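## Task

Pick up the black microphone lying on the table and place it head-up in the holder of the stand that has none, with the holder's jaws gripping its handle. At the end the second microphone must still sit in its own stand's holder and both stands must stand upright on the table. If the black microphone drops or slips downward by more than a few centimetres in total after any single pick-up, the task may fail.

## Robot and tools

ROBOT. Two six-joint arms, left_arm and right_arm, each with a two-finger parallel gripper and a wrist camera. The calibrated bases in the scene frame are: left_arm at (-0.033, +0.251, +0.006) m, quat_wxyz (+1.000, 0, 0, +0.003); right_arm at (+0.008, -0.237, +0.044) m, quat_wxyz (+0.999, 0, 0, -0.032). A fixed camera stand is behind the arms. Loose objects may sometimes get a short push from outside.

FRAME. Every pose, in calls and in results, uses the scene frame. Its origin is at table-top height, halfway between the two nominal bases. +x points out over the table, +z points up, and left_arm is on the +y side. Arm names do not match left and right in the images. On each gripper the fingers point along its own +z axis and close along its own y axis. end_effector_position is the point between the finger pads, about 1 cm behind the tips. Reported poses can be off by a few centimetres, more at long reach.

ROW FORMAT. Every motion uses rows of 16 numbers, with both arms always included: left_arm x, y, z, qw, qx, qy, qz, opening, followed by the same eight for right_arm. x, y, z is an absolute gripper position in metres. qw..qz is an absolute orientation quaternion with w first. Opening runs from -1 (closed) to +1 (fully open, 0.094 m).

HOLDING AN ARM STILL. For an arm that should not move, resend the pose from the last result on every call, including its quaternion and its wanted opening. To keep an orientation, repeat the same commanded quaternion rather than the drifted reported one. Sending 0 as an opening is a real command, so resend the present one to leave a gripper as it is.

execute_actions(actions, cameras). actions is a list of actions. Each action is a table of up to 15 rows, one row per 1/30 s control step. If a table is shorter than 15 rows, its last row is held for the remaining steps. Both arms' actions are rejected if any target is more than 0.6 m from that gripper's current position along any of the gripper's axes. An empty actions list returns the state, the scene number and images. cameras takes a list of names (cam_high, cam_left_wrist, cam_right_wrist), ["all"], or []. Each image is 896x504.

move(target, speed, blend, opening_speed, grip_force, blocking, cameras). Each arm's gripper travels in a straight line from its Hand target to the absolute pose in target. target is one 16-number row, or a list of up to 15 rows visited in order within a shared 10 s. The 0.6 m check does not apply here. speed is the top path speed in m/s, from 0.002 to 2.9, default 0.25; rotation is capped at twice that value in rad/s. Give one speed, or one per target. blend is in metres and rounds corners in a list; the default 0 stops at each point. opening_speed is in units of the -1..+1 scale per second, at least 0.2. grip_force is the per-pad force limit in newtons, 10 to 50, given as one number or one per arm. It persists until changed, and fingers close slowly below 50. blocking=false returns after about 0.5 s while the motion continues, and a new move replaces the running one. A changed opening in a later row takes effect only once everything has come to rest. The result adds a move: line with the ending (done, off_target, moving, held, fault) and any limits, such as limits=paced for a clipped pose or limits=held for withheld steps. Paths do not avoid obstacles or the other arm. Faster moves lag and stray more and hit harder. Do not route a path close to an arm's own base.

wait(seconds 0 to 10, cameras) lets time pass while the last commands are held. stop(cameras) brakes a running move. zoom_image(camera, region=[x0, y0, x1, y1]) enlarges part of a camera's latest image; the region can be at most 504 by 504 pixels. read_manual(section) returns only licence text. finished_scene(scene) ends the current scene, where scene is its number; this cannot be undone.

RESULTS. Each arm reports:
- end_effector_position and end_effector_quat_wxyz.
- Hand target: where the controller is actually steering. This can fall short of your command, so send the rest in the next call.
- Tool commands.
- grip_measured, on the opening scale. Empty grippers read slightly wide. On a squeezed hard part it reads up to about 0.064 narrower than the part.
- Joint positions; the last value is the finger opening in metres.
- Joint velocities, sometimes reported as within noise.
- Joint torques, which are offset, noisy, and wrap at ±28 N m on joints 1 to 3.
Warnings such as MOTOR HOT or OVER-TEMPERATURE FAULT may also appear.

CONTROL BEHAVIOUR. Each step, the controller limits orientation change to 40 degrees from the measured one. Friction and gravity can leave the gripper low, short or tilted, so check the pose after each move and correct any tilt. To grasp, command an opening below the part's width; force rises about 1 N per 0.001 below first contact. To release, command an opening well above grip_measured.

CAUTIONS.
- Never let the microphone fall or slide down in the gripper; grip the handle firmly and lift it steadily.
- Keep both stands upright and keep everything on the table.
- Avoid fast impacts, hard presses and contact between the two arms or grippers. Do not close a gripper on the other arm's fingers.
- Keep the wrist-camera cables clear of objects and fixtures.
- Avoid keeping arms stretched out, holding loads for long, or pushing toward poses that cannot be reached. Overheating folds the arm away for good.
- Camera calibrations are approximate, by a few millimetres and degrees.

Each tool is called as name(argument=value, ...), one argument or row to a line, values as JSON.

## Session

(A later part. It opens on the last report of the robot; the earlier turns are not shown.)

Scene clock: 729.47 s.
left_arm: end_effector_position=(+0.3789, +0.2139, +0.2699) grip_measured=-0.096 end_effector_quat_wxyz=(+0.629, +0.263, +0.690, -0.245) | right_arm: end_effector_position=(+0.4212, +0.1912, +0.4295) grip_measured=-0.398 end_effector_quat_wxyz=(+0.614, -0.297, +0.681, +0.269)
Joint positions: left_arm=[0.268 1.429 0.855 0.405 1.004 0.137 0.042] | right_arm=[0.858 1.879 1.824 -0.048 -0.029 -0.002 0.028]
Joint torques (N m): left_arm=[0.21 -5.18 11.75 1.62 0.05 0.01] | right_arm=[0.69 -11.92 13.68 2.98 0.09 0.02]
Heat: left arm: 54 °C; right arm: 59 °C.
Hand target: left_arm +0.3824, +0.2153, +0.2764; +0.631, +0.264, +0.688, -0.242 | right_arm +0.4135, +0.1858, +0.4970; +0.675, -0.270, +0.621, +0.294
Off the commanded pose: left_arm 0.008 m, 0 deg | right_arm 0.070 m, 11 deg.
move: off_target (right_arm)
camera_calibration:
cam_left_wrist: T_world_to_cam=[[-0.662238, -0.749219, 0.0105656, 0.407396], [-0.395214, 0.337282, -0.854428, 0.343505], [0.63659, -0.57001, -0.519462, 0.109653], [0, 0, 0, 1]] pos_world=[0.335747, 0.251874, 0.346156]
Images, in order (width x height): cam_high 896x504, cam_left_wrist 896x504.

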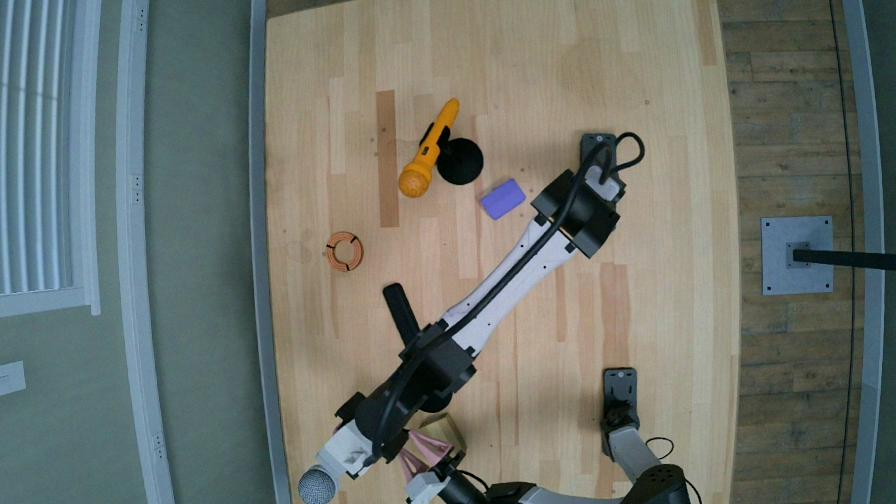

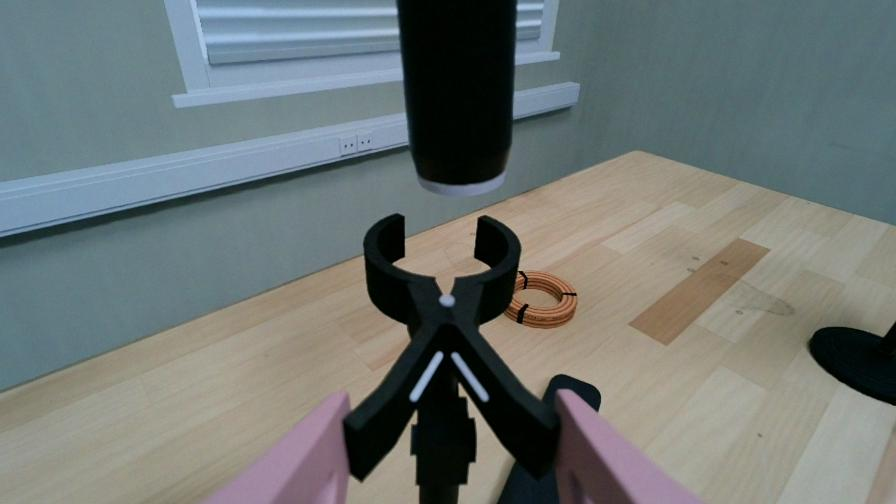

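move(
  target=[
    [0.3826, 0.2152, 0.2765, 0.6307, 0.2642, 0.6883, -0.2421, -0.1, 0.4195, 0.1920, 0.486, 0.6948, -0.2603, 0.5987, 0.3021, -1],
  ],
  speed=[0.1],
  cameras=["cam_left_wrist", "cam_high", "cam_right_wrist"],
)

Scene clock: 760.17 s.
left_arm: end_effector_position=(+0.3789, +0.2139, +0.2699) grip_measured=-0.096 end_effector_quat_wxyz=(+0.629, +0.263, +0.690, -0.245) | right_arm: end_effector_position=(+0.4239, +0.1938, +0.4390) grip_measured=-0.398 end_effector_quat_wxyz=(+0.648, -0.284, +0.648, +0.282)
Joint positions: left_arm=[0.268 1.429 0.855 0.405 1.004 0.137 0.042] | right_arm=[0.858 1.879 1.76 0.118 -0.029 -0.002 0.028]
Joint torques (N m): left_arm=[0.21 -5.18 11.73 1.65 0.06 -0.02] | right_arm=[0.68 -12.01 8.95 3 0.09 0.02]
Heat: left arm: 59 °C; right arm: 61 °C.
Hand target: left_arm +0.3824, +0.2153, +0.2764; +0.631, +0.264, +0.688, -0.242 | right_arm +0.4164, +0.1885, +0.4845; +0.693, -0.261, +0.600, +0.302
Off the commanded pose: left_arm 0.008 m, 0 deg | right_arm 0.047 m, 9 deg.
move: off_target (right_arm)
camera_calibration:
cam_left_wrist: T_world_to_cam=[[-0.662238, -0.749219, 0.0105656, 0.407396], [-0.395214, 0.337282, -0.854428, 0.343505], [0.63659, -0.57001, -0.519462, 0.109653], [0, 0, 0, 1]] pos_world=[0.335747, 0.251874, 0.346156]
cam_right_wrist: T_world_to_cam=[[0.730236, -0.683013, 0.0157576, -0.18556], [-0.270616, -0.31035, -0.91129, 0.613892], [0.627313, 0.661193, -0.411463, -0.128365], [0, 0, 0, 1]] pos_world=[0.382157, 0.148656, 0.50954]

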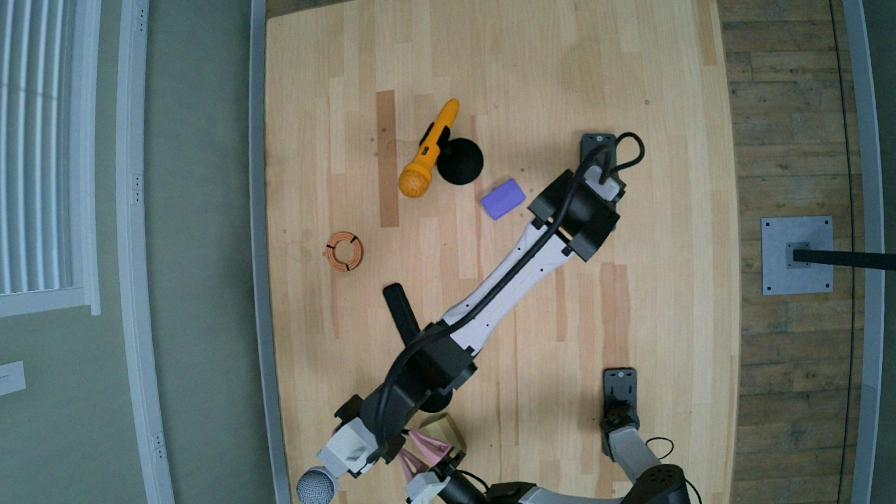

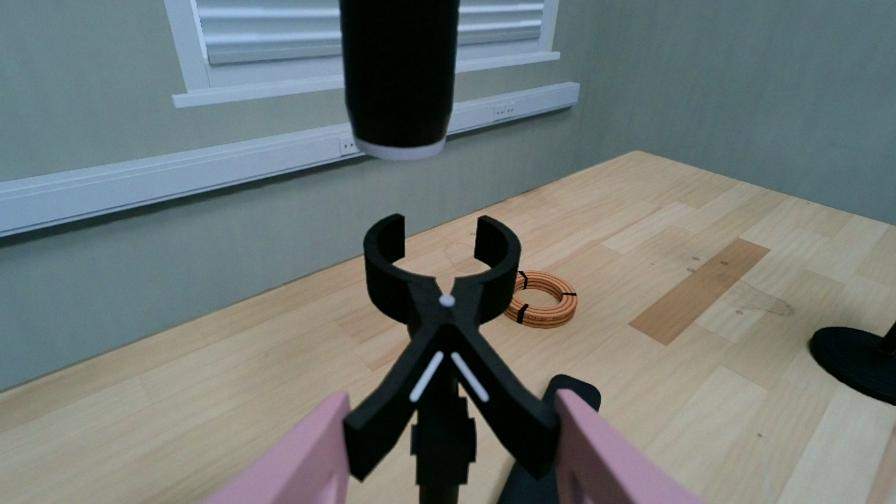

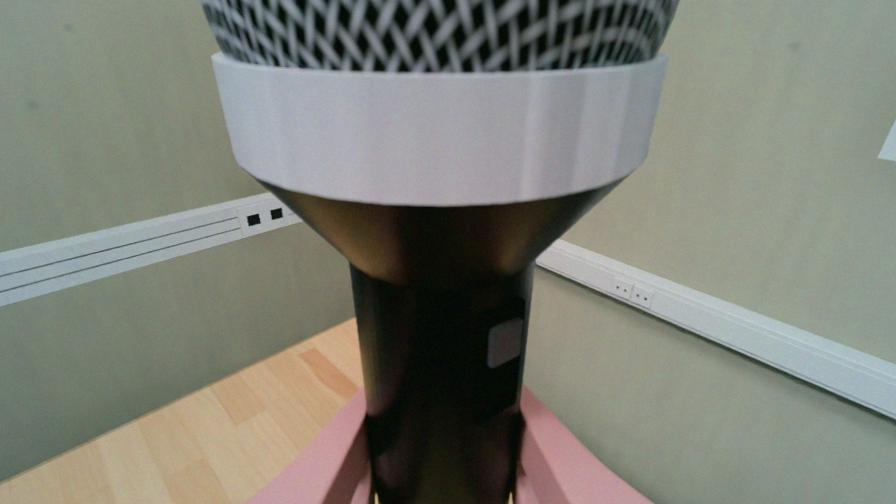

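zoom_image(
  camera="cam_left_wrist",
  region=[320, 0, 560, 330],
)

Scaled by 1.527 from the camera's 896x504 image, which has a finer 1280x720 frame.

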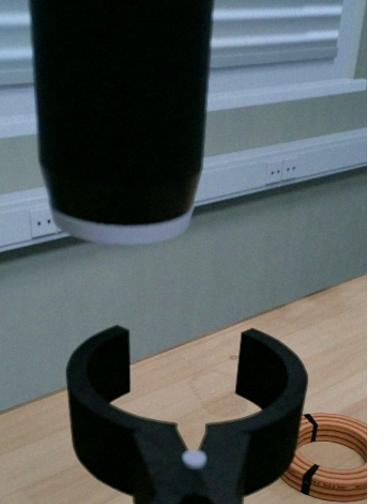

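move(
  target=[
    [0.3826, 0.2152, 0.2765, 0.6307, 0.2642, 0.6883, -0.2421, -0.1, 0.4137, 0.1810, 0.472, 0.6948, -0.2603, 0.5987, 0.3021, -1],
  ],
  speed=[0.06],
  cameras=["cam_left_wrist"],
)

zoom_image(
  camera="cam_left_wrist",
  region=[320, 0, 560, 330],
)

Scene clock: 777.60 s.
left_arm: end_effector_position=(+0.3789, +0.2139, +0.2699) grip_measured=-0.096 end_effector_quat_wxyz=(+0.629, +0.263, +0.690, -0.245) | right_arm: end_effector_position=(+0.4228, +0.1927, +0.4014) grip_measured=-0.398 end_effector_quat_wxyz=(+0.635, -0.289, +0.661, +0.277)
Joint positions: left_arm=[0.268 1.429 0.855 0.405 1.004 0.137 0.042] | right_arm=[0.858 1.867 1.633 0.194 -0.029 -0.002 0.028]
Joint torques (N m): left_arm=[0.23 -5.07 11.75 1.63 0.08 -0.02] | right_arm=[-0.06 -15.95 8.72 2.98 0.01 0.03]
Heat: left arm: 60 °C; right arm: 65 °C.
Hand target: left_arm +0.3824, +0.2153, +0.2764; +0.631, +0.264, +0.688, -0.242 | right_arm +0.4103, +0.1775, +0.4698; +0.693, -0.261, +0.600, +0.301
Off the commanded pose: left_arm 0.008 m, 0 deg | right_arm 0.072 m, 11 deg.
move: off_target (right_arm)
camera_calibration:
cam_left_wrist: T_world_to_cam=[[-0.662238, -0.749219, 0.0105656, 0.407396], [-0.395214, 0.337282, -0.854428, 0.343505], [0.63659, -0.57001, -0.519462, 0.109653], [0, 0, 0, 1]] pos_world=[0.335747, 0.251874, 0.346156]
Images, in order (width x height): cam_left_wrist 896x504.

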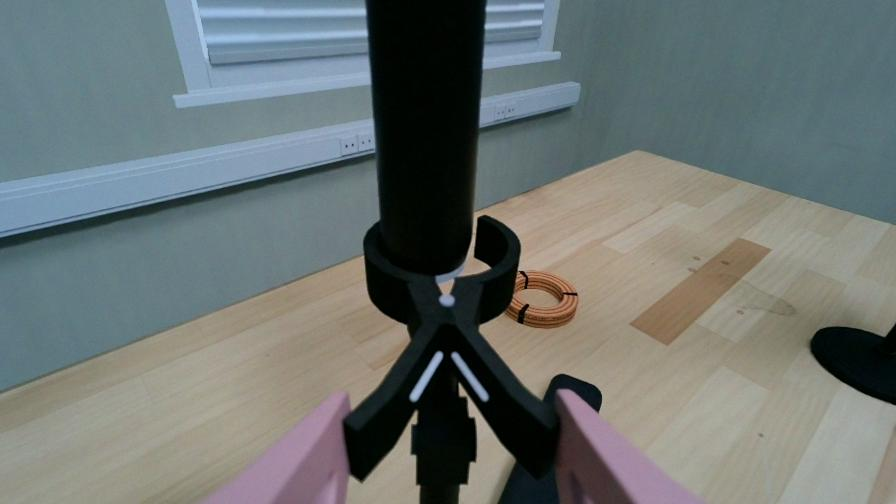

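Scaled by 1.527 from the camera's 896x504 image, which has a finer 1280x720 frame.

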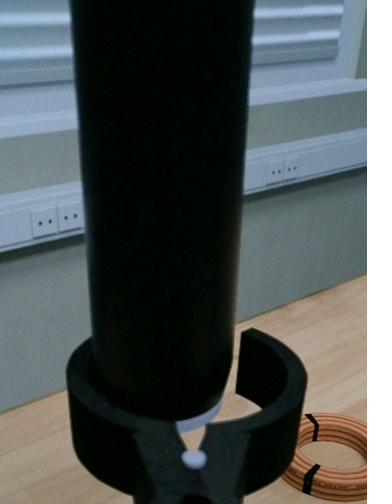

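move(
  target=[
    [0.3826, 0.2152, 0.2765, 0.6307, 0.2642, 0.6883, -0.2421, -0.1, 0.4074, 0.1740, 0.474, 0.6948, -0.2603, 0.5987, 0.3021, -1],
  ],
  speed=[0.06],
  cameras=["cam_left_wrist"],
)

zoom_image(
  camera="cam_left_wrist",
  region=[320, 0, 560, 330],
)

Scene clock: 788.57 s.
left_arm: end_effector_position=(+0.3789, +0.2139, +0.2699) grip_measured=-0.096 end_effector_quat_wxyz=(+0.629, +0.263, +0.690, -0.245) | right_arm: end_effector_position=(+0.4170, +0.1868, +0.4078) grip_measured=-0.398 end_effector_quat_wxyz=(+0.638, -0.288, +0.658, +0.278)
Joint positions: left_arm=[0.268 1.429 0.855 0.405 1.004 0.137 0.042] | right_arm=[0.858 1.834 1.607 0.196 -0.029 -0.002 0.028]
Joint torques (N m): left_arm=[0.27 -5.07 11.81 1.63 0.04 0.01] | right_arm=[-0.16 -15.58 8.13 2.95 0.01 0.03]
Heat: left arm: 60 °C; right arm: 67 °C.
Hand target: left_arm +0.3824, +0.2153, +0.2764; +0.631, +0.264, +0.688, -0.242 | right_arm +0.4046, +0.1712, +0.4721; +0.693, -0.261, +0.600, +0.301
Off the commanded pose: left_arm 0.008 m, 0 deg | right_arm 0.068 m, 10 deg.
move: off_target (right_arm)
camera_calibration:
cam_left_wrist: T_world_to_cam=[[-0.662238, -0.749219, 0.0105656, 0.407396], [-0.395214, 0.337282, -0.854428, 0.343505], [0.63659, -0.57001, -0.519462, 0.109653], [0, 0, 0, 1]] pos_world=[0.335747, 0.251874, 0.346156]
Images, in order (width x height): cam_left_wrist 896x504.

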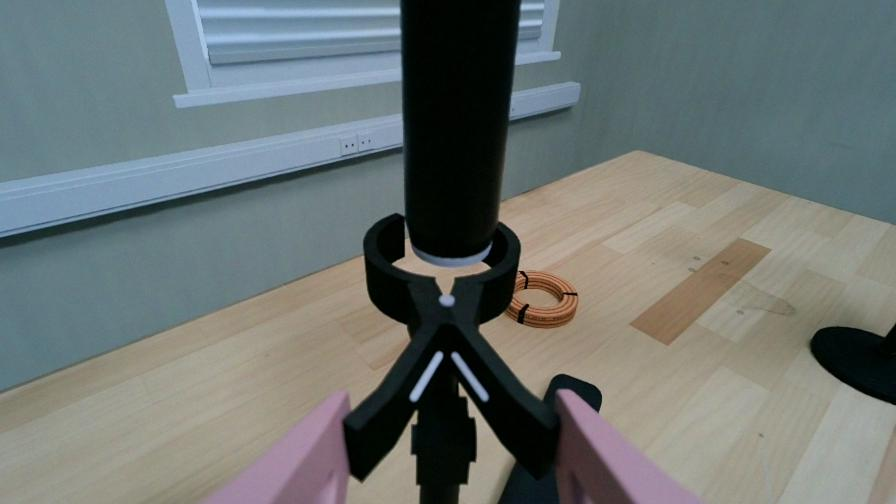

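Scaled by 1.527 from the camera's 896x504 image, which has a finer 1280x720 frame.

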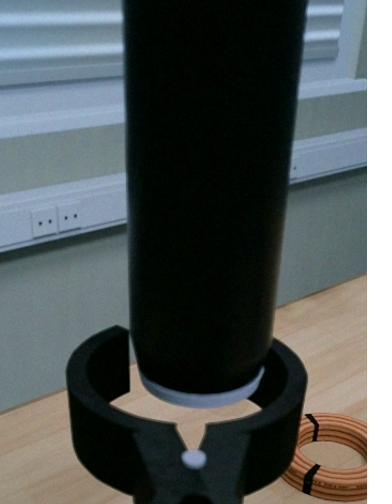

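move(
  target=[
    [0.3826, 0.2152, 0.2765, 0.6307, 0.2642, 0.6883, -0.2421, -0.1, 0.4098, 0.1767, 0.460, 0.6948, -0.2603, 0.5987, 0.3021, -1],
  ],
  speed=[0.06],
  cameras=["cam_left_wrist"],
)

zoom_image(
  camera="cam_left_wrist",
  region=[320, 0, 560, 330],
)

Scene clock: 798.27 s.
left_arm: end_effector_position=(+0.3789, +0.2139, +0.2699) grip_measured=-0.096 end_effector_quat_wxyz=(+0.629, +0.263, +0.690, -0.245) | right_arm: end_effector_position=(+0.4155, +0.1852, +0.4023) grip_measured=-0.398 end_effector_quat_wxyz=(+0.642, -0.286, +0.654, +0.280)
Joint positions: left_arm=[0.268 1.429 0.855 0.405 1.004 0.137 0.042] | right_arm=[0.858 1.825 1.563 0.242 -0.029 -0.002 0.028]
Joint torques (N m): left_arm=[0.17 -5.23 11.73 1.65 0.06 -0.01] | right_arm=[-0.12 -13.85 8.42 2.99 0 0.03]
Heat: left arm: 60 °C; right arm: 67 °C.
Hand target: left_arm +0.3824, +0.2153, +0.2764; +0.631, +0.264, +0.688, -0.242 | right_arm +0.4068, +0.1737, +0.4586; +0.693, -0.261, +0.600, +0.301
Off the commanded pose: left_arm 0.008 m, 0 deg | right_arm 0.059 m, 10 deg.
move: off_target (right_arm)
camera_calibration:
cam_left_wrist: T_world_to_cam=[[-0.662238, -0.749219, 0.0105656, 0.407396], [-0.395214, 0.337282, -0.854428, 0.343505], [0.63659, -0.57001, -0.519462, 0.109653], [0, 0, 0, 1]] pos_world=[0.335747, 0.251874, 0.346156]
Images, in order (width x height): cam_left_wrist 896x504.

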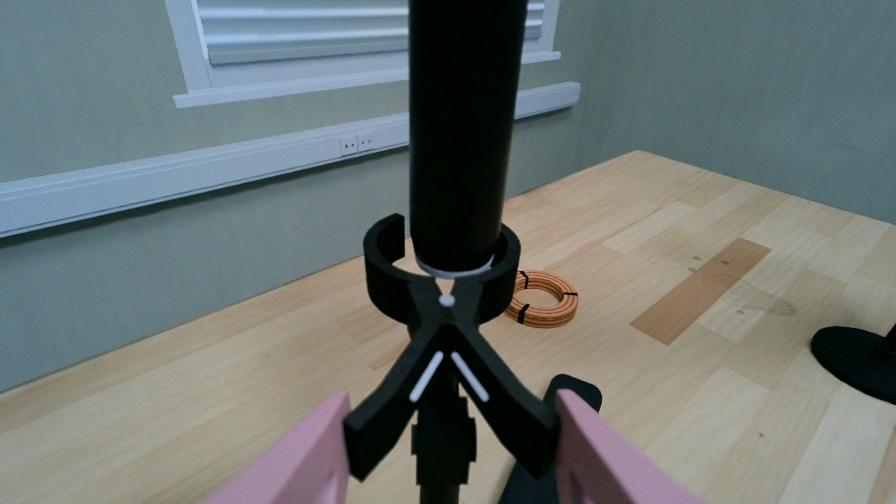

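Scaled by 1.527 from the camera's 896x504 image, which has a finer 1280x720 frame.

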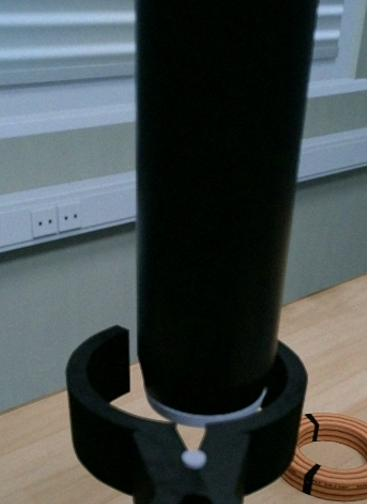

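move(
  target=[
    [0.3826, 0.2152, 0.2765, 0.6307, 0.2642, 0.6883, -0.2421, -0.1, 0.4175, 0.1850, 0.450, 0.6948, -0.2603, 0.5987, 0.3021, -1],
  ],
  speed=[0.06],
  cameras=["cam_left_wrist"],
)

zoom_image(
  camera="cam_left_wrist",
  region=[320, 0, 560, 330],
)

Scene clock: 804.67 s.
left_arm: end_effector_position=(+0.3789, +0.2139, +0.2699) grip_measured=-0.096 end_effector_quat_wxyz=(+0.629, +0.263, +0.690, -0.245) | right_arm: end_effector_position=(+0.4173, +0.1870, +0.3991) grip_measured=-0.398 end_effector_quat_wxyz=(+0.645, -0.285, +0.651, +0.281)
Joint positions: left_arm=[0.268 1.429 0.855 0.405 1.004 0.137 0.042] | right_arm=[0.858 1.835 1.554 0.273 -0.029 -0.002 0.028]
Joint torques (N m): left_arm=[0.18 -5.12 11.7 1.64 0.07 0] | right_arm=[-0.06 -11.28 10.32 2.99 0.01 0.03]
Heat: left arm: 61 °C; right arm: 67 °C.
Hand target: left_arm +0.3824, +0.2153, +0.2764; +0.631, +0.264, +0.688, -0.242 | right_arm +0.4138, +0.1811, +0.4486; +0.693, -0.261, +0.600, +0.301
Off the commanded pose: left_arm 0.008 m, 0 deg | right_arm 0.051 m, 9 deg.
move: off_target (right_arm)
camera_calibration:
cam_left_wrist: T_world_to_cam=[[-0.662238, -0.749219, 0.0105656, 0.407396], [-0.395214, 0.337282, -0.854428, 0.343505], [0.63659, -0.57001, -0.519462, 0.109653], [0, 0, 0, 1]] pos_world=[0.335747, 0.251874, 0.346156]
Images, in order (width x height): cam_left_wrist 896x504.

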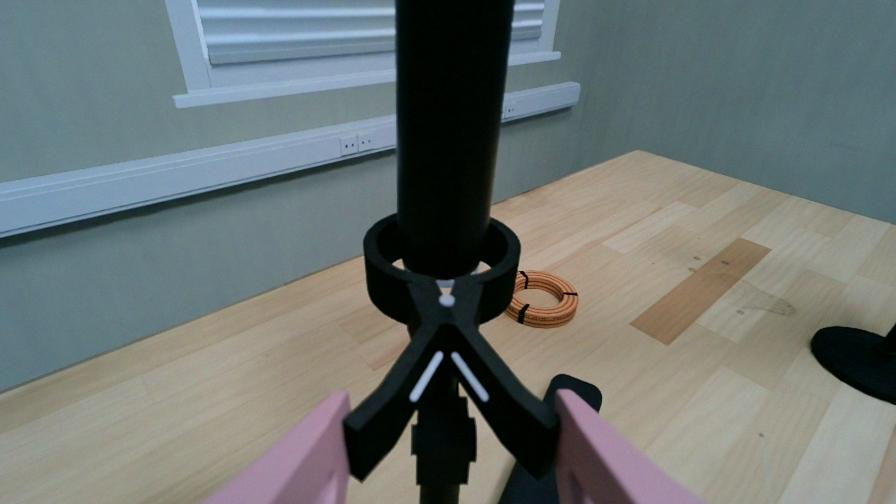

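Scaled by 1.527 from the camera's 896x504 image, which has a finer 1280x720 frame.

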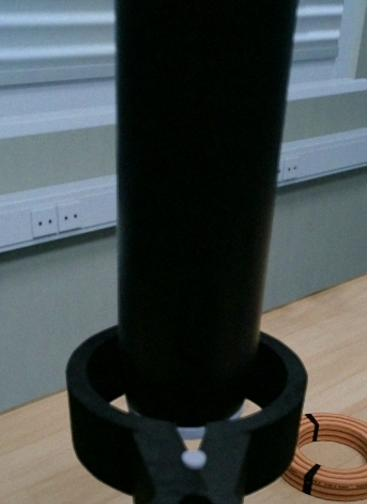

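move(
  target=[
    [0.3826, 0.2152, 0.2765, 0.6307, 0.2642, 0.6883, -0.2421, -0.1, 0.4175, 0.1850, 0.425, 0.6948, -0.2603, 0.5987, 0.3021, -1],
  ],
  speed=[0.05],
  cameras=["cam_left_wrist"],
)

zoom_image(
  camera="cam_left_wrist",
  region=[320, 0, 560, 330],
)

Scene clock: 812.57 s.
left_arm: end_effector_position=(+0.3789, +0.2139, +0.2699) grip_measured=-0.096 end_effector_quat_wxyz=(+0.629, +0.263, +0.690, -0.245) | right_arm: end_effector_position=(+0.4183, +0.1880, +0.3842) grip_measured=-0.398 end_effector_quat_wxyz=(+0.651, -0.282, +0.645, +0.284)
Joint positions: left_arm=[0.268 1.429 0.855 0.405 1.004 0.137 0.042] | right_arm=[0.858 1.847 1.49 0.366 -0.029 -0.002 0.028]
Joint torques (N m): left_arm=[0.14 -5.09 11.7 1.63 0.06 -0.02] | right_arm=[-0.03 -11.28 8.43 2.96 0.01 0.03]
Heat: left arm: 61 °C; right arm: 67 °C.
Hand target: left_arm +0.3824, +0.2153, +0.2764; +0.631, +0.264, +0.688, -0.242 | right_arm +0.4152, +0.1825, +0.4243; +0.693, -0.261, +0.600, +0.301
Off the commanded pose: left_arm 0.008 m, 0 deg | right_arm 0.041 m, 8 deg.
move: off_target (right_arm)
camera_calibration:
cam_left_wrist: T_world_to_cam=[[-0.662238, -0.749219, 0.0105656, 0.407396], [-0.395214, 0.337282, -0.854428, 0.343505], [0.63659, -0.57001, -0.519462, 0.109653], [0, 0, 0, 1]] pos_world=[0.335747, 0.251874, 0.346156]
Images, in order (width x height): cam_left_wrist 896x504.

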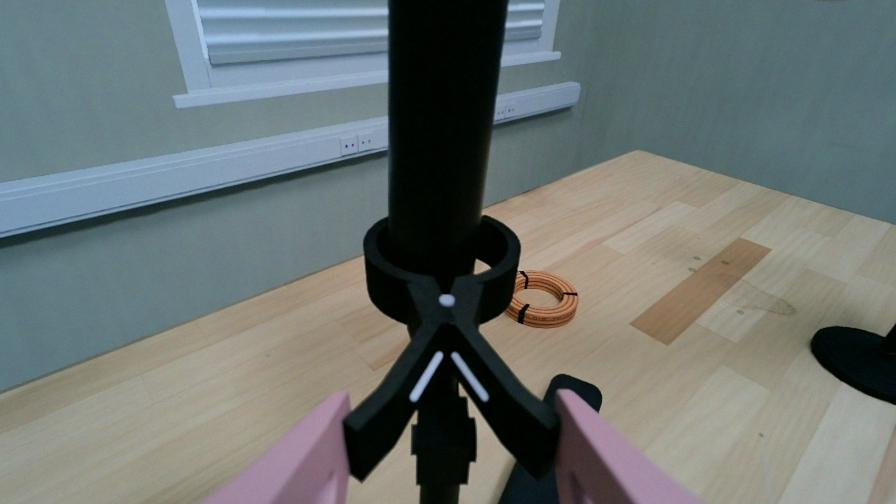

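Scaled by 1.527 from the camera's 896x504 image, which has a finer 1280x720 frame.

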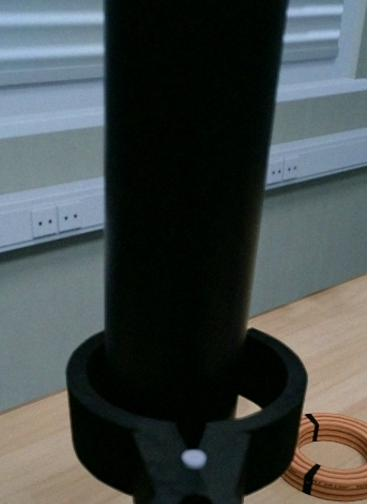

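move(
  target=[
    [0.3826, 0.2152, 0.2765, 0.6307, 0.2642, 0.6883, -0.2421, -0.1, 0.4183, 0.1860, 0.400, 0.6842, -0.2655, 0.6107, 0.2975, -1],
  ],
  speed=[0.05],
  cameras=["cam_left_wrist", "cam_high"],
)

zoom_image(
  camera="cam_left_wrist",
  region=[320, 0, 560, 330],
)

Scene clock: 821.07 s.
left_arm: end_effector_position=(+0.3789, +0.2139, +0.2699) grip_measured=-0.096 end_effector_quat_wxyz=(+0.629, +0.263, +0.690, -0.245) | right_arm: end_effector_position=(+0.4185, +0.1883, +0.3591) grip_measured=-0.398 end_effector_quat_wxyz=(+0.640, -0.287, +0.656, +0.279)
Joint positions: left_arm=[0.268 1.429 0.855 0.405 1.004 0.137 0.042] | right_arm=[0.858 1.858 1.438 0.394 -0.029 -0.002 0.028]
Joint torques (N m): left_arm=[0.23 -5.11 11.81 1.66 0.07 -0.01] | right_arm=[-0.03 -11.49 8.17 2.98 0.02 0.02]
Heat: left arm: 61 °C; right arm: 68 °C.
Hand target: left_arm +0.3824, +0.2153, +0.2764; +0.631, +0.264, +0.688, -0.242 | right_arm +0.4160, +0.1836, +0.3993; +0.683, -0.266, +0.612, +0.297
Off the commanded pose: left_arm 0.008 m, 0 deg | right_arm 0.041 m, 8 deg.
move: off_target (right_arm)
camera_calibration:
cam_left_wrist: T_world_to_cam=[[-0.662238, -0.749219, 0.0105656, 0.407396], [-0.395214, 0.337282, -0.854428, 0.343505], [0.63659, -0.57001, -0.519462, 0.109653], [0, 0, 0, 1]] pos_world=[0.335747, 0.251874, 0.346156]
Images, in order (width x height): cam_high 896x504, cam_left_wrist 896x504.

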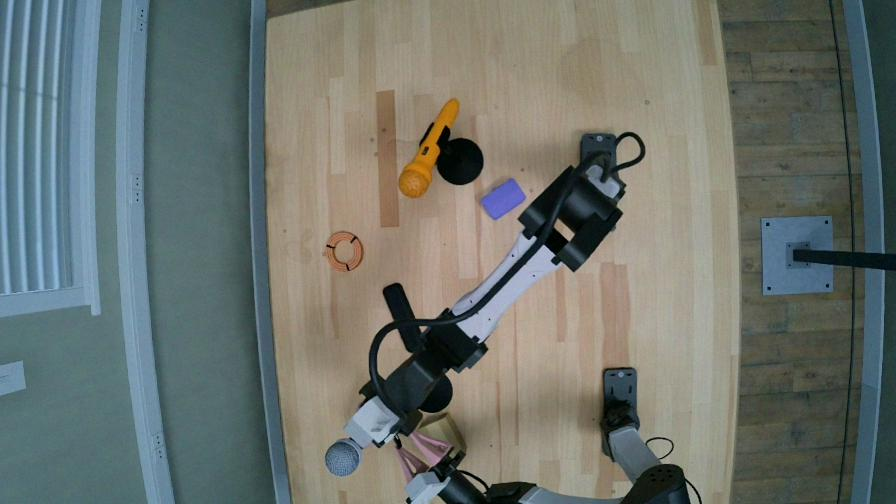

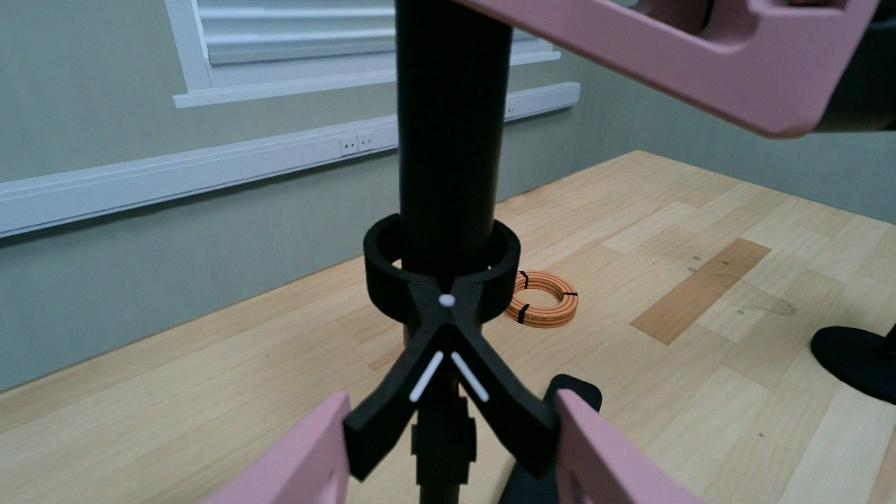

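Scaled by 1.527 from the camera's 896x504 image, which has a finer 1280x720 frame.

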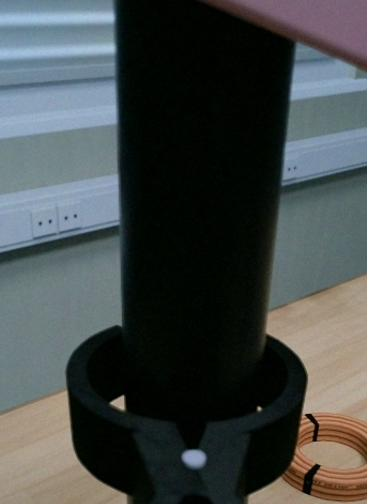

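move(
  target=[
    [0.3826, 0.2152, 0.2765, 0.6307, 0.2642, 0.6883, -0.2421, -0.1, 0.4183, 0.1860, 0.380, 0.6842, -0.2655, 0.6107, 0.2975, -1],
  ],
  speed=[0.05],
  cameras=["cam_left_wrist", "cam_right_wrist"],
)

zoom_image(
  camera="cam_left_wrist",
  region=[320, 0, 560, 330],
)

Scene clock: 830.23 s.
left_arm: end_effector_position=(+0.3789, +0.2139, +0.2699) grip_measured=-0.096 end_effector_quat_wxyz=(+0.629, +0.263, +0.690, -0.245) | right_arm: end_effector_position=(+0.4180, +0.1878, +0.3398) grip_measured=-0.398 end_effector_quat_wxyz=(+0.640, -0.287, +0.656, +0.279)
Joint positions: left_arm=[0.268 1.429 0.855 0.405 1.004 0.137 0.042] | right_arm=[0.858 1.871 1.377 0.471 -0.029 -0.002 0.028]
Joint torques (N m): left_arm=[0.16 -5.15 11.74 1.63 0.06 0.01] | right_arm=[-0.02 -11.32 8.23 3 0.02 0.02]
Heat: left arm: 61 °C; right arm: 71 °C. Fold the right arm in close to its base, or ease its load, before you think long.
Hand target: left_arm +0.3824, +0.2153, +0.2764; +0.631, +0.264, +0.688, -0.242 | right_arm +0.4163, +0.1838, +0.3794; +0.683, -0.266, +0.612, +0.297
Off the commanded pose: left_arm 0.008 m, 0 deg | right_arm 0.040 m, 8 deg.
MOTOR HOT: joint 4 (wrist pitch) of the right arm reports 71 °C; the controller's stop level is 85 °C. To cool a motor, set the load down, stop pushing, or move to a pose that needs little force.
move: off_target (right_arm)
camera_calibration:
cam_left_wrist: T_world_to_cam=[[-0.662238, -0.749219, 0.0105656, 0.407396], [-0.395214, 0.337282, -0.854428, 0.343505], [0.63659, -0.57001, -0.519462, 0.109653], [0, 0, 0, 1]] pos_world=[0.335747, 0.251874, 0.346156]
cam_right_wrist: T_world_to_cam=[[0.730443, -0.682805, 0.0151668, -0.183731], [-0.285435, -0.325374, -0.901476, 0.525802], [0.620467, 0.654148, -0.432563, -0.150136], [0, 0, 0, 1]] pos_world=[0.377442, 0.14384, 0.411841]
Images, in order (width x height): cam_left_wrist 896x504, cam_right_wrist 896x504.

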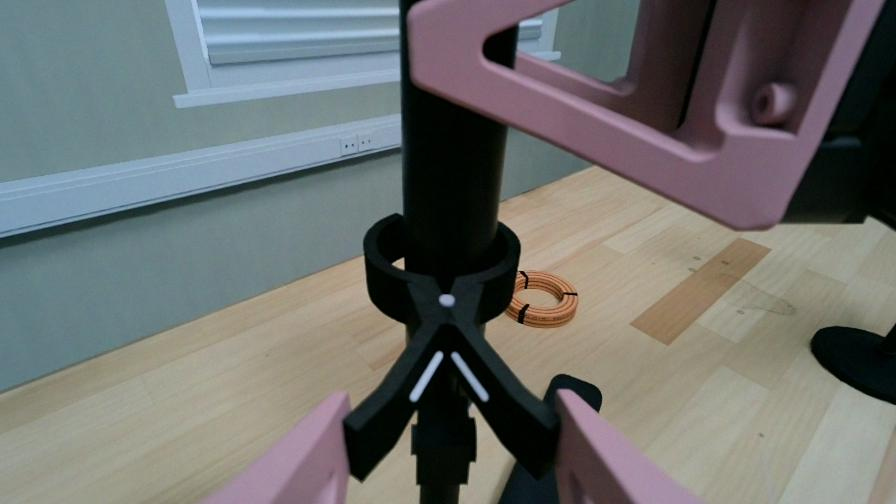

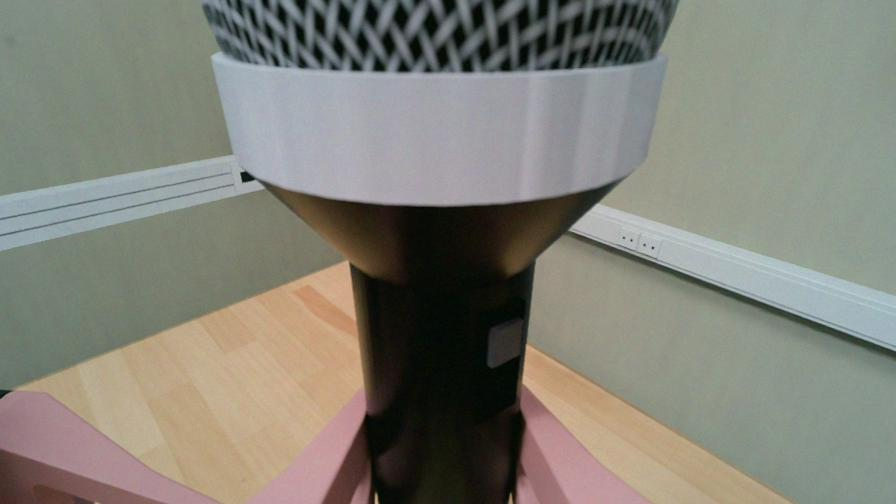

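Scaled by 1.527 from the camera's 896x504 image, which has a finer 1280x720 frame.

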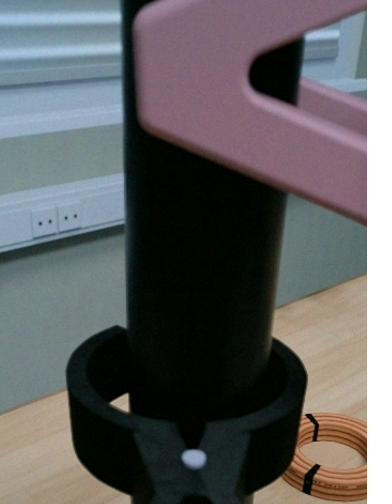

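move(
  target=[
    [0.3826, 0.2152, 0.2765, 0.6307, 0.2642, 0.6883, -0.2421, 0.7, 0.4190, 0.1870, 0.380, 0.6842, -0.2655, 0.6107, 0.2975, -1],
  ],
  speed=[0.05],
  opening_speed=0.5,
  cameras=["cam_left_wrist"],
)

zoom_image(
  camera="cam_left_wrist",
  region=[280, 130, 600, 500],
)

Scene clock: 836.70 s.
left_arm: end_effector_position=(+0.3790, +0.2141, +0.2693) grip_measured=+0.699 end_effector_quat_wxyz=(+0.628, +0.264, +0.690, -0.243) | right_arm: end_effector_position=(+0.4181, +0.1880, +0.3377) grip_measured=-0.398 end_effector_quat_wxyz=(+0.640, -0.287, +0.656, +0.279)
Joint positions: left_arm=[0.268 1.429 0.855 0.402 1.002 0.141 0.08] | right_arm=[0.858 1.874 1.371 0.479 -0.029 -0.002 0.028]
Joint torques (N m): left_arm=[0.21 -5.19 11.71 1.66 0.08 -0.03] | right_arm=[0.01 -11.23 9.14 2.91 0.02 0.02]
Heat: left arm: 62 °C; right arm: 69 °C. Fold the right arm in close to its base, or ease its load, before you think long.
Hand target: left_arm +0.3824, +0.2153, +0.2764; +0.631, +0.264, +0.688, -0.242 | right_arm +0.4168, +0.1847, +0.3792; +0.683, -0.266, +0.612, +0.297
Off the commanded pose: left_arm 0.008 m, 0 deg | right_arm 0.042 m, 8 deg.
MOTOR HOT: still on. Joint 4 (wrist pitch) of the right arm reports 69 °C.
move: off_target (right_arm)
camera_calibration:
cam_left_wrist: T_world_to_cam=[[-0.661459, -0.749934, 0.00844496, 0.407979], [-0.395554, 0.339276, -0.85348, 0.342478], [0.637189, -0.567882, -0.521057, 0.109202], [0, 0, 0, 1]] pos_world=[0.335748, 0.251777, 0.345753]
Images, in order (width x height): cam_left_wrist 896x504.

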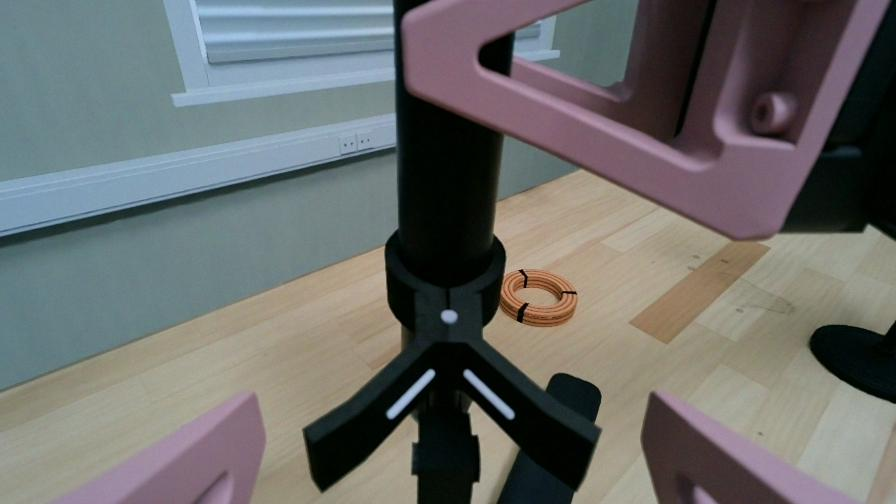

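Scaled by 1.362 from the camera's 896x504 image, which has a finer 1280x720 frame.

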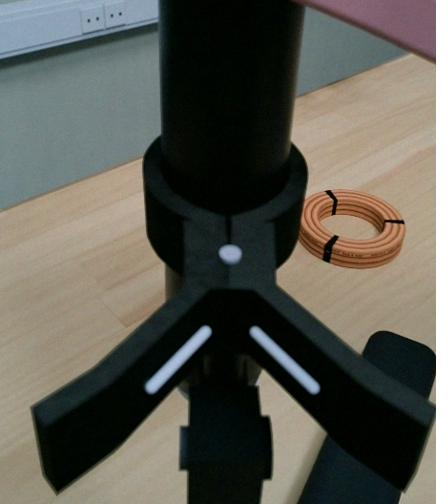

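move(
  target=[
    [0.3826, 0.2152, 0.2765, 0.6307, 0.2642, 0.6883, -0.2421, 0.7, 0.4190, 0.1870, 0.378, 0.6842, -0.2655, 0.6107, 0.2975, -0.25],
  ],
  speed=[0.05],
  opening_speed=0.5,
  cameras=["cam_left_wrist", "cam_right_wrist"],
)

zoom_image(
  camera="cam_left_wrist",
  region=[280, 130, 600, 500],
)

Scene clock: 850.27 s.
left_arm: end_effector_position=(+0.3790, +0.2141, +0.2693) grip_measured=+0.699 end_effector_quat_wxyz=(+0.628, +0.264, +0.690, -0.243) | right_arm: end_effector_position=(+0.4179, +0.1878, +0.3568) grip_measured=-0.253 end_effector_quat_wxyz=(+0.665, -0.277, +0.630, +0.289)
Joint positions: left_arm=[0.268 1.429 0.855 0.402 1.002 0.141 0.08] | right_arm=[0.858 1.874 1.371 0.556 -0.029 -0.002 0.035]
Joint torques (N m): left_arm=[0.24 -5.15 11.74 1.69 0.09 -0.06] | right_arm=[0.02 -10.22 9.59 2.25 0.03 0.02]
Heat: left arm: 62 °C; right arm: 71 °C. Fold the right arm in close to its base, or ease its load, before you think long.
Hand target: left_arm +0.3824, +0.2153, +0.2764; +0.631, +0.264, +0.688, -0.242 | right_arm +0.4183, +0.1863, +0.3779; +0.684, -0.266, +0.611, +0.297
Off the commanded pose: left_arm 0.008 m, 0 deg | right_arm 0.021 m, 3 deg.
MOTOR HOT: still on. Joint 4 (wrist pitch) of the right arm reports 71 °C.
move: off_target (right_arm)
camera_calibration:
cam_left_wrist: T_world_to_cam=[[-0.661459, -0.749934, 0.00844496, 0.407979], [-0.395554, 0.339276, -0.85348, 0.342478], [0.637189, -0.567882, -0.521057, 0.109202], [0, 0, 0, 1]] pos_world=[0.335748, 0.251777, 0.345753]
cam_right_wrist: T_world_to_cam=[[0.729833, -0.683414, 0.0170164, -0.1842], [-0.235817, -0.275042, -0.932063, 0.521766], [0.641665, 0.676238, -0.361896, -0.180946], [0, 0, 0, 1]] pos_world=[0.373584, 0.139985, 0.42397]
Images, in order (width x height): cam_left_wrist 896x504, cam_right_wrist 896x504.

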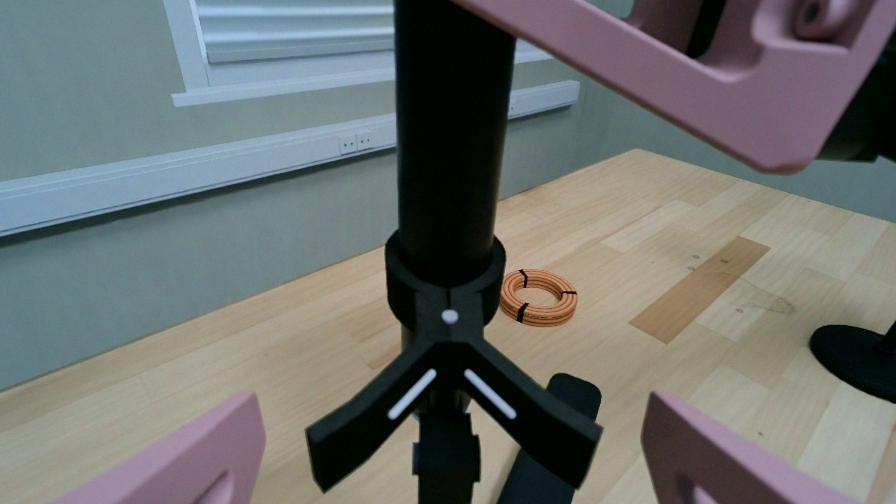

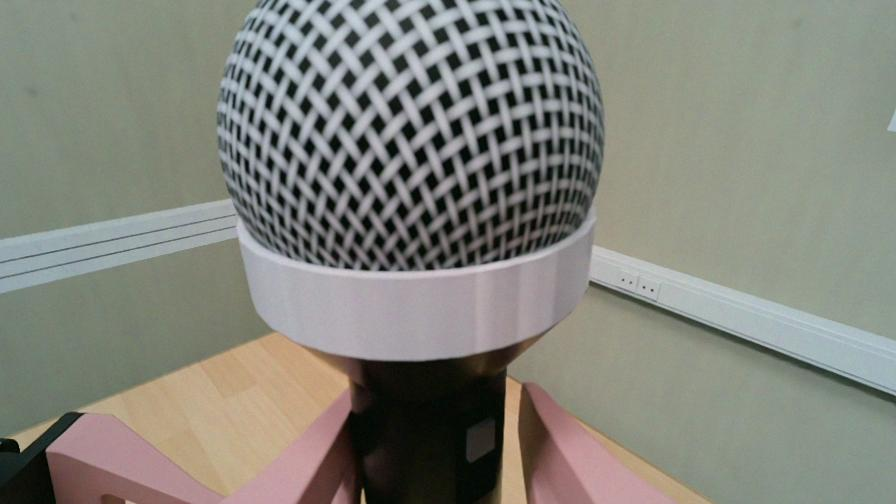

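Scaled by 1.362 from the camera's 896x504 image, which has a finer 1280x720 frame.

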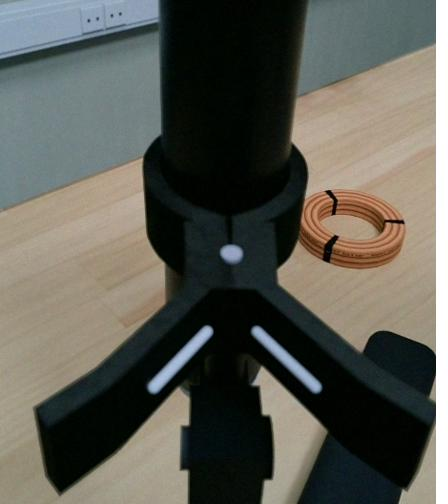

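move(
  target=[
    [0.3826, 0.2152, 0.2765, 0.6307, 0.2642, 0.6883, -0.2421, 0.7, 0.4190, 0.1870, 0.374, 0.6842, -0.2655, 0.6107, 0.2975, 0.9],
    [0.3826, 0.2152, 0.2765, 0.6307, 0.2642, 0.6883, -0.2421, 0.7, 0.3200, 0.0800, 0.365, 0.6842, -0.2655, 0.6107, 0.2975, 0.9],
  ],
  speed=[0.05, 0.1],
  cameras=["cam_left_wrist", "cam_right_wrist", "cam_high"],
)

Scene clock: 860.93 s.
left_arm: end_effector_position=(+0.3790, +0.2141, +0.2693) grip_measured=+0.699 end_effector_quat_wxyz=(+0.628, +0.264, +0.690, -0.243) | right_arm: end_effector_position=(+0.3222, +0.0852, +0.3558) grip_measured=+0.897 end_effector_quat_wxyz=(+0.676, -0.271, +0.620, +0.292)
Joint positions: left_arm=[0.268 1.429 0.855 0.402 1.002 0.141 0.08] | right_arm=[0.848 1.355 0.793 0.646 -0.036 -0.002 0.089]
Joint torques (N m): left_arm=[0.2 -5.15 11.73 1.67 0.08 -0.05] | right_arm=[-0.51 -6.76 6.6 2.1 -0.06 0.03]
Heat: left arm: 62 °C; right arm: 67 °C. Fold the right arm in close to its base, or ease its load, before you think long.
Hand target: left_arm +0.3824, +0.2153, +0.2764; +0.631, +0.264, +0.688, -0.242 | right_arm +0.3200, +0.0801, +0.3649; +0.684, -0.266, +0.611, +0.297
Off the commanded pose: left_arm 0.008 m, 0 deg | right_arm 0.011 m, 2 deg.
MOTOR HOT: still on. Joint 4 (wrist pitch) of the right arm reports 67 °C.
move: off_target (right_arm)
camera_calibration:
cam_left_wrist: T_world_to_cam=[[-0.661459, -0.749934, 0.00844496, 0.407979], [-0.395554, 0.339276, -0.85348, 0.342478], [0.637189, -0.567882, -0.521057, 0.109202], [0, 0, 0, 1]] pos_world=[0.335748, 0.251777, 0.345753]
cam_right_wrist: T_world_to_cam=[[0.726835, -0.686568, 0.0182839, -0.183611], [-0.216358, -0.254151, -0.942654, 0.465814], [0.651843, 0.681199, -0.33327, -0.0643856], [0, 0, 0, 1]] pos_world=[0.276207, 0.0361849, 0.421001]

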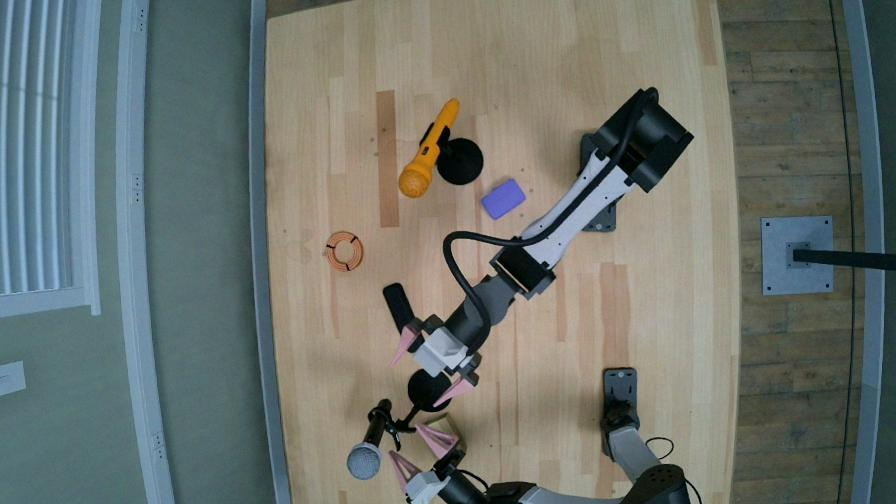

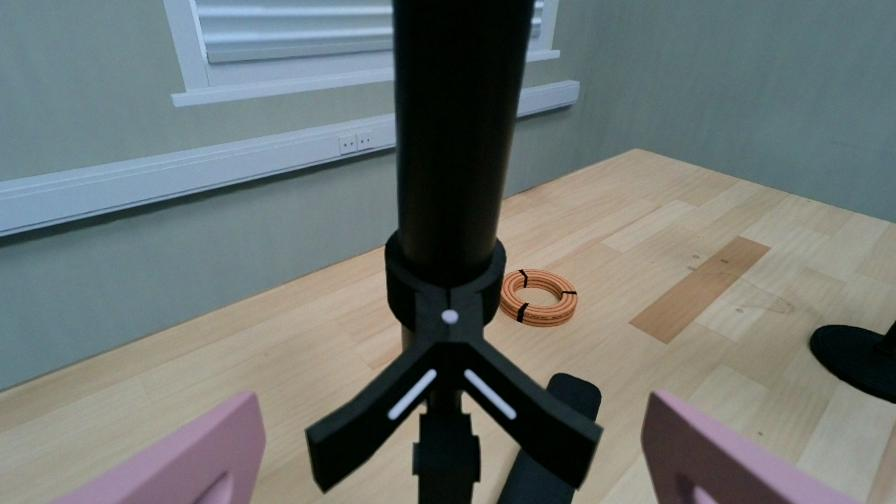

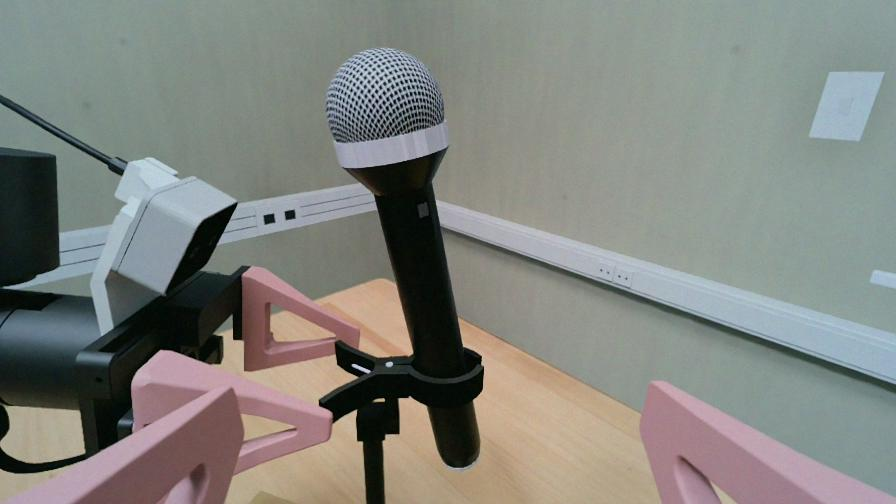

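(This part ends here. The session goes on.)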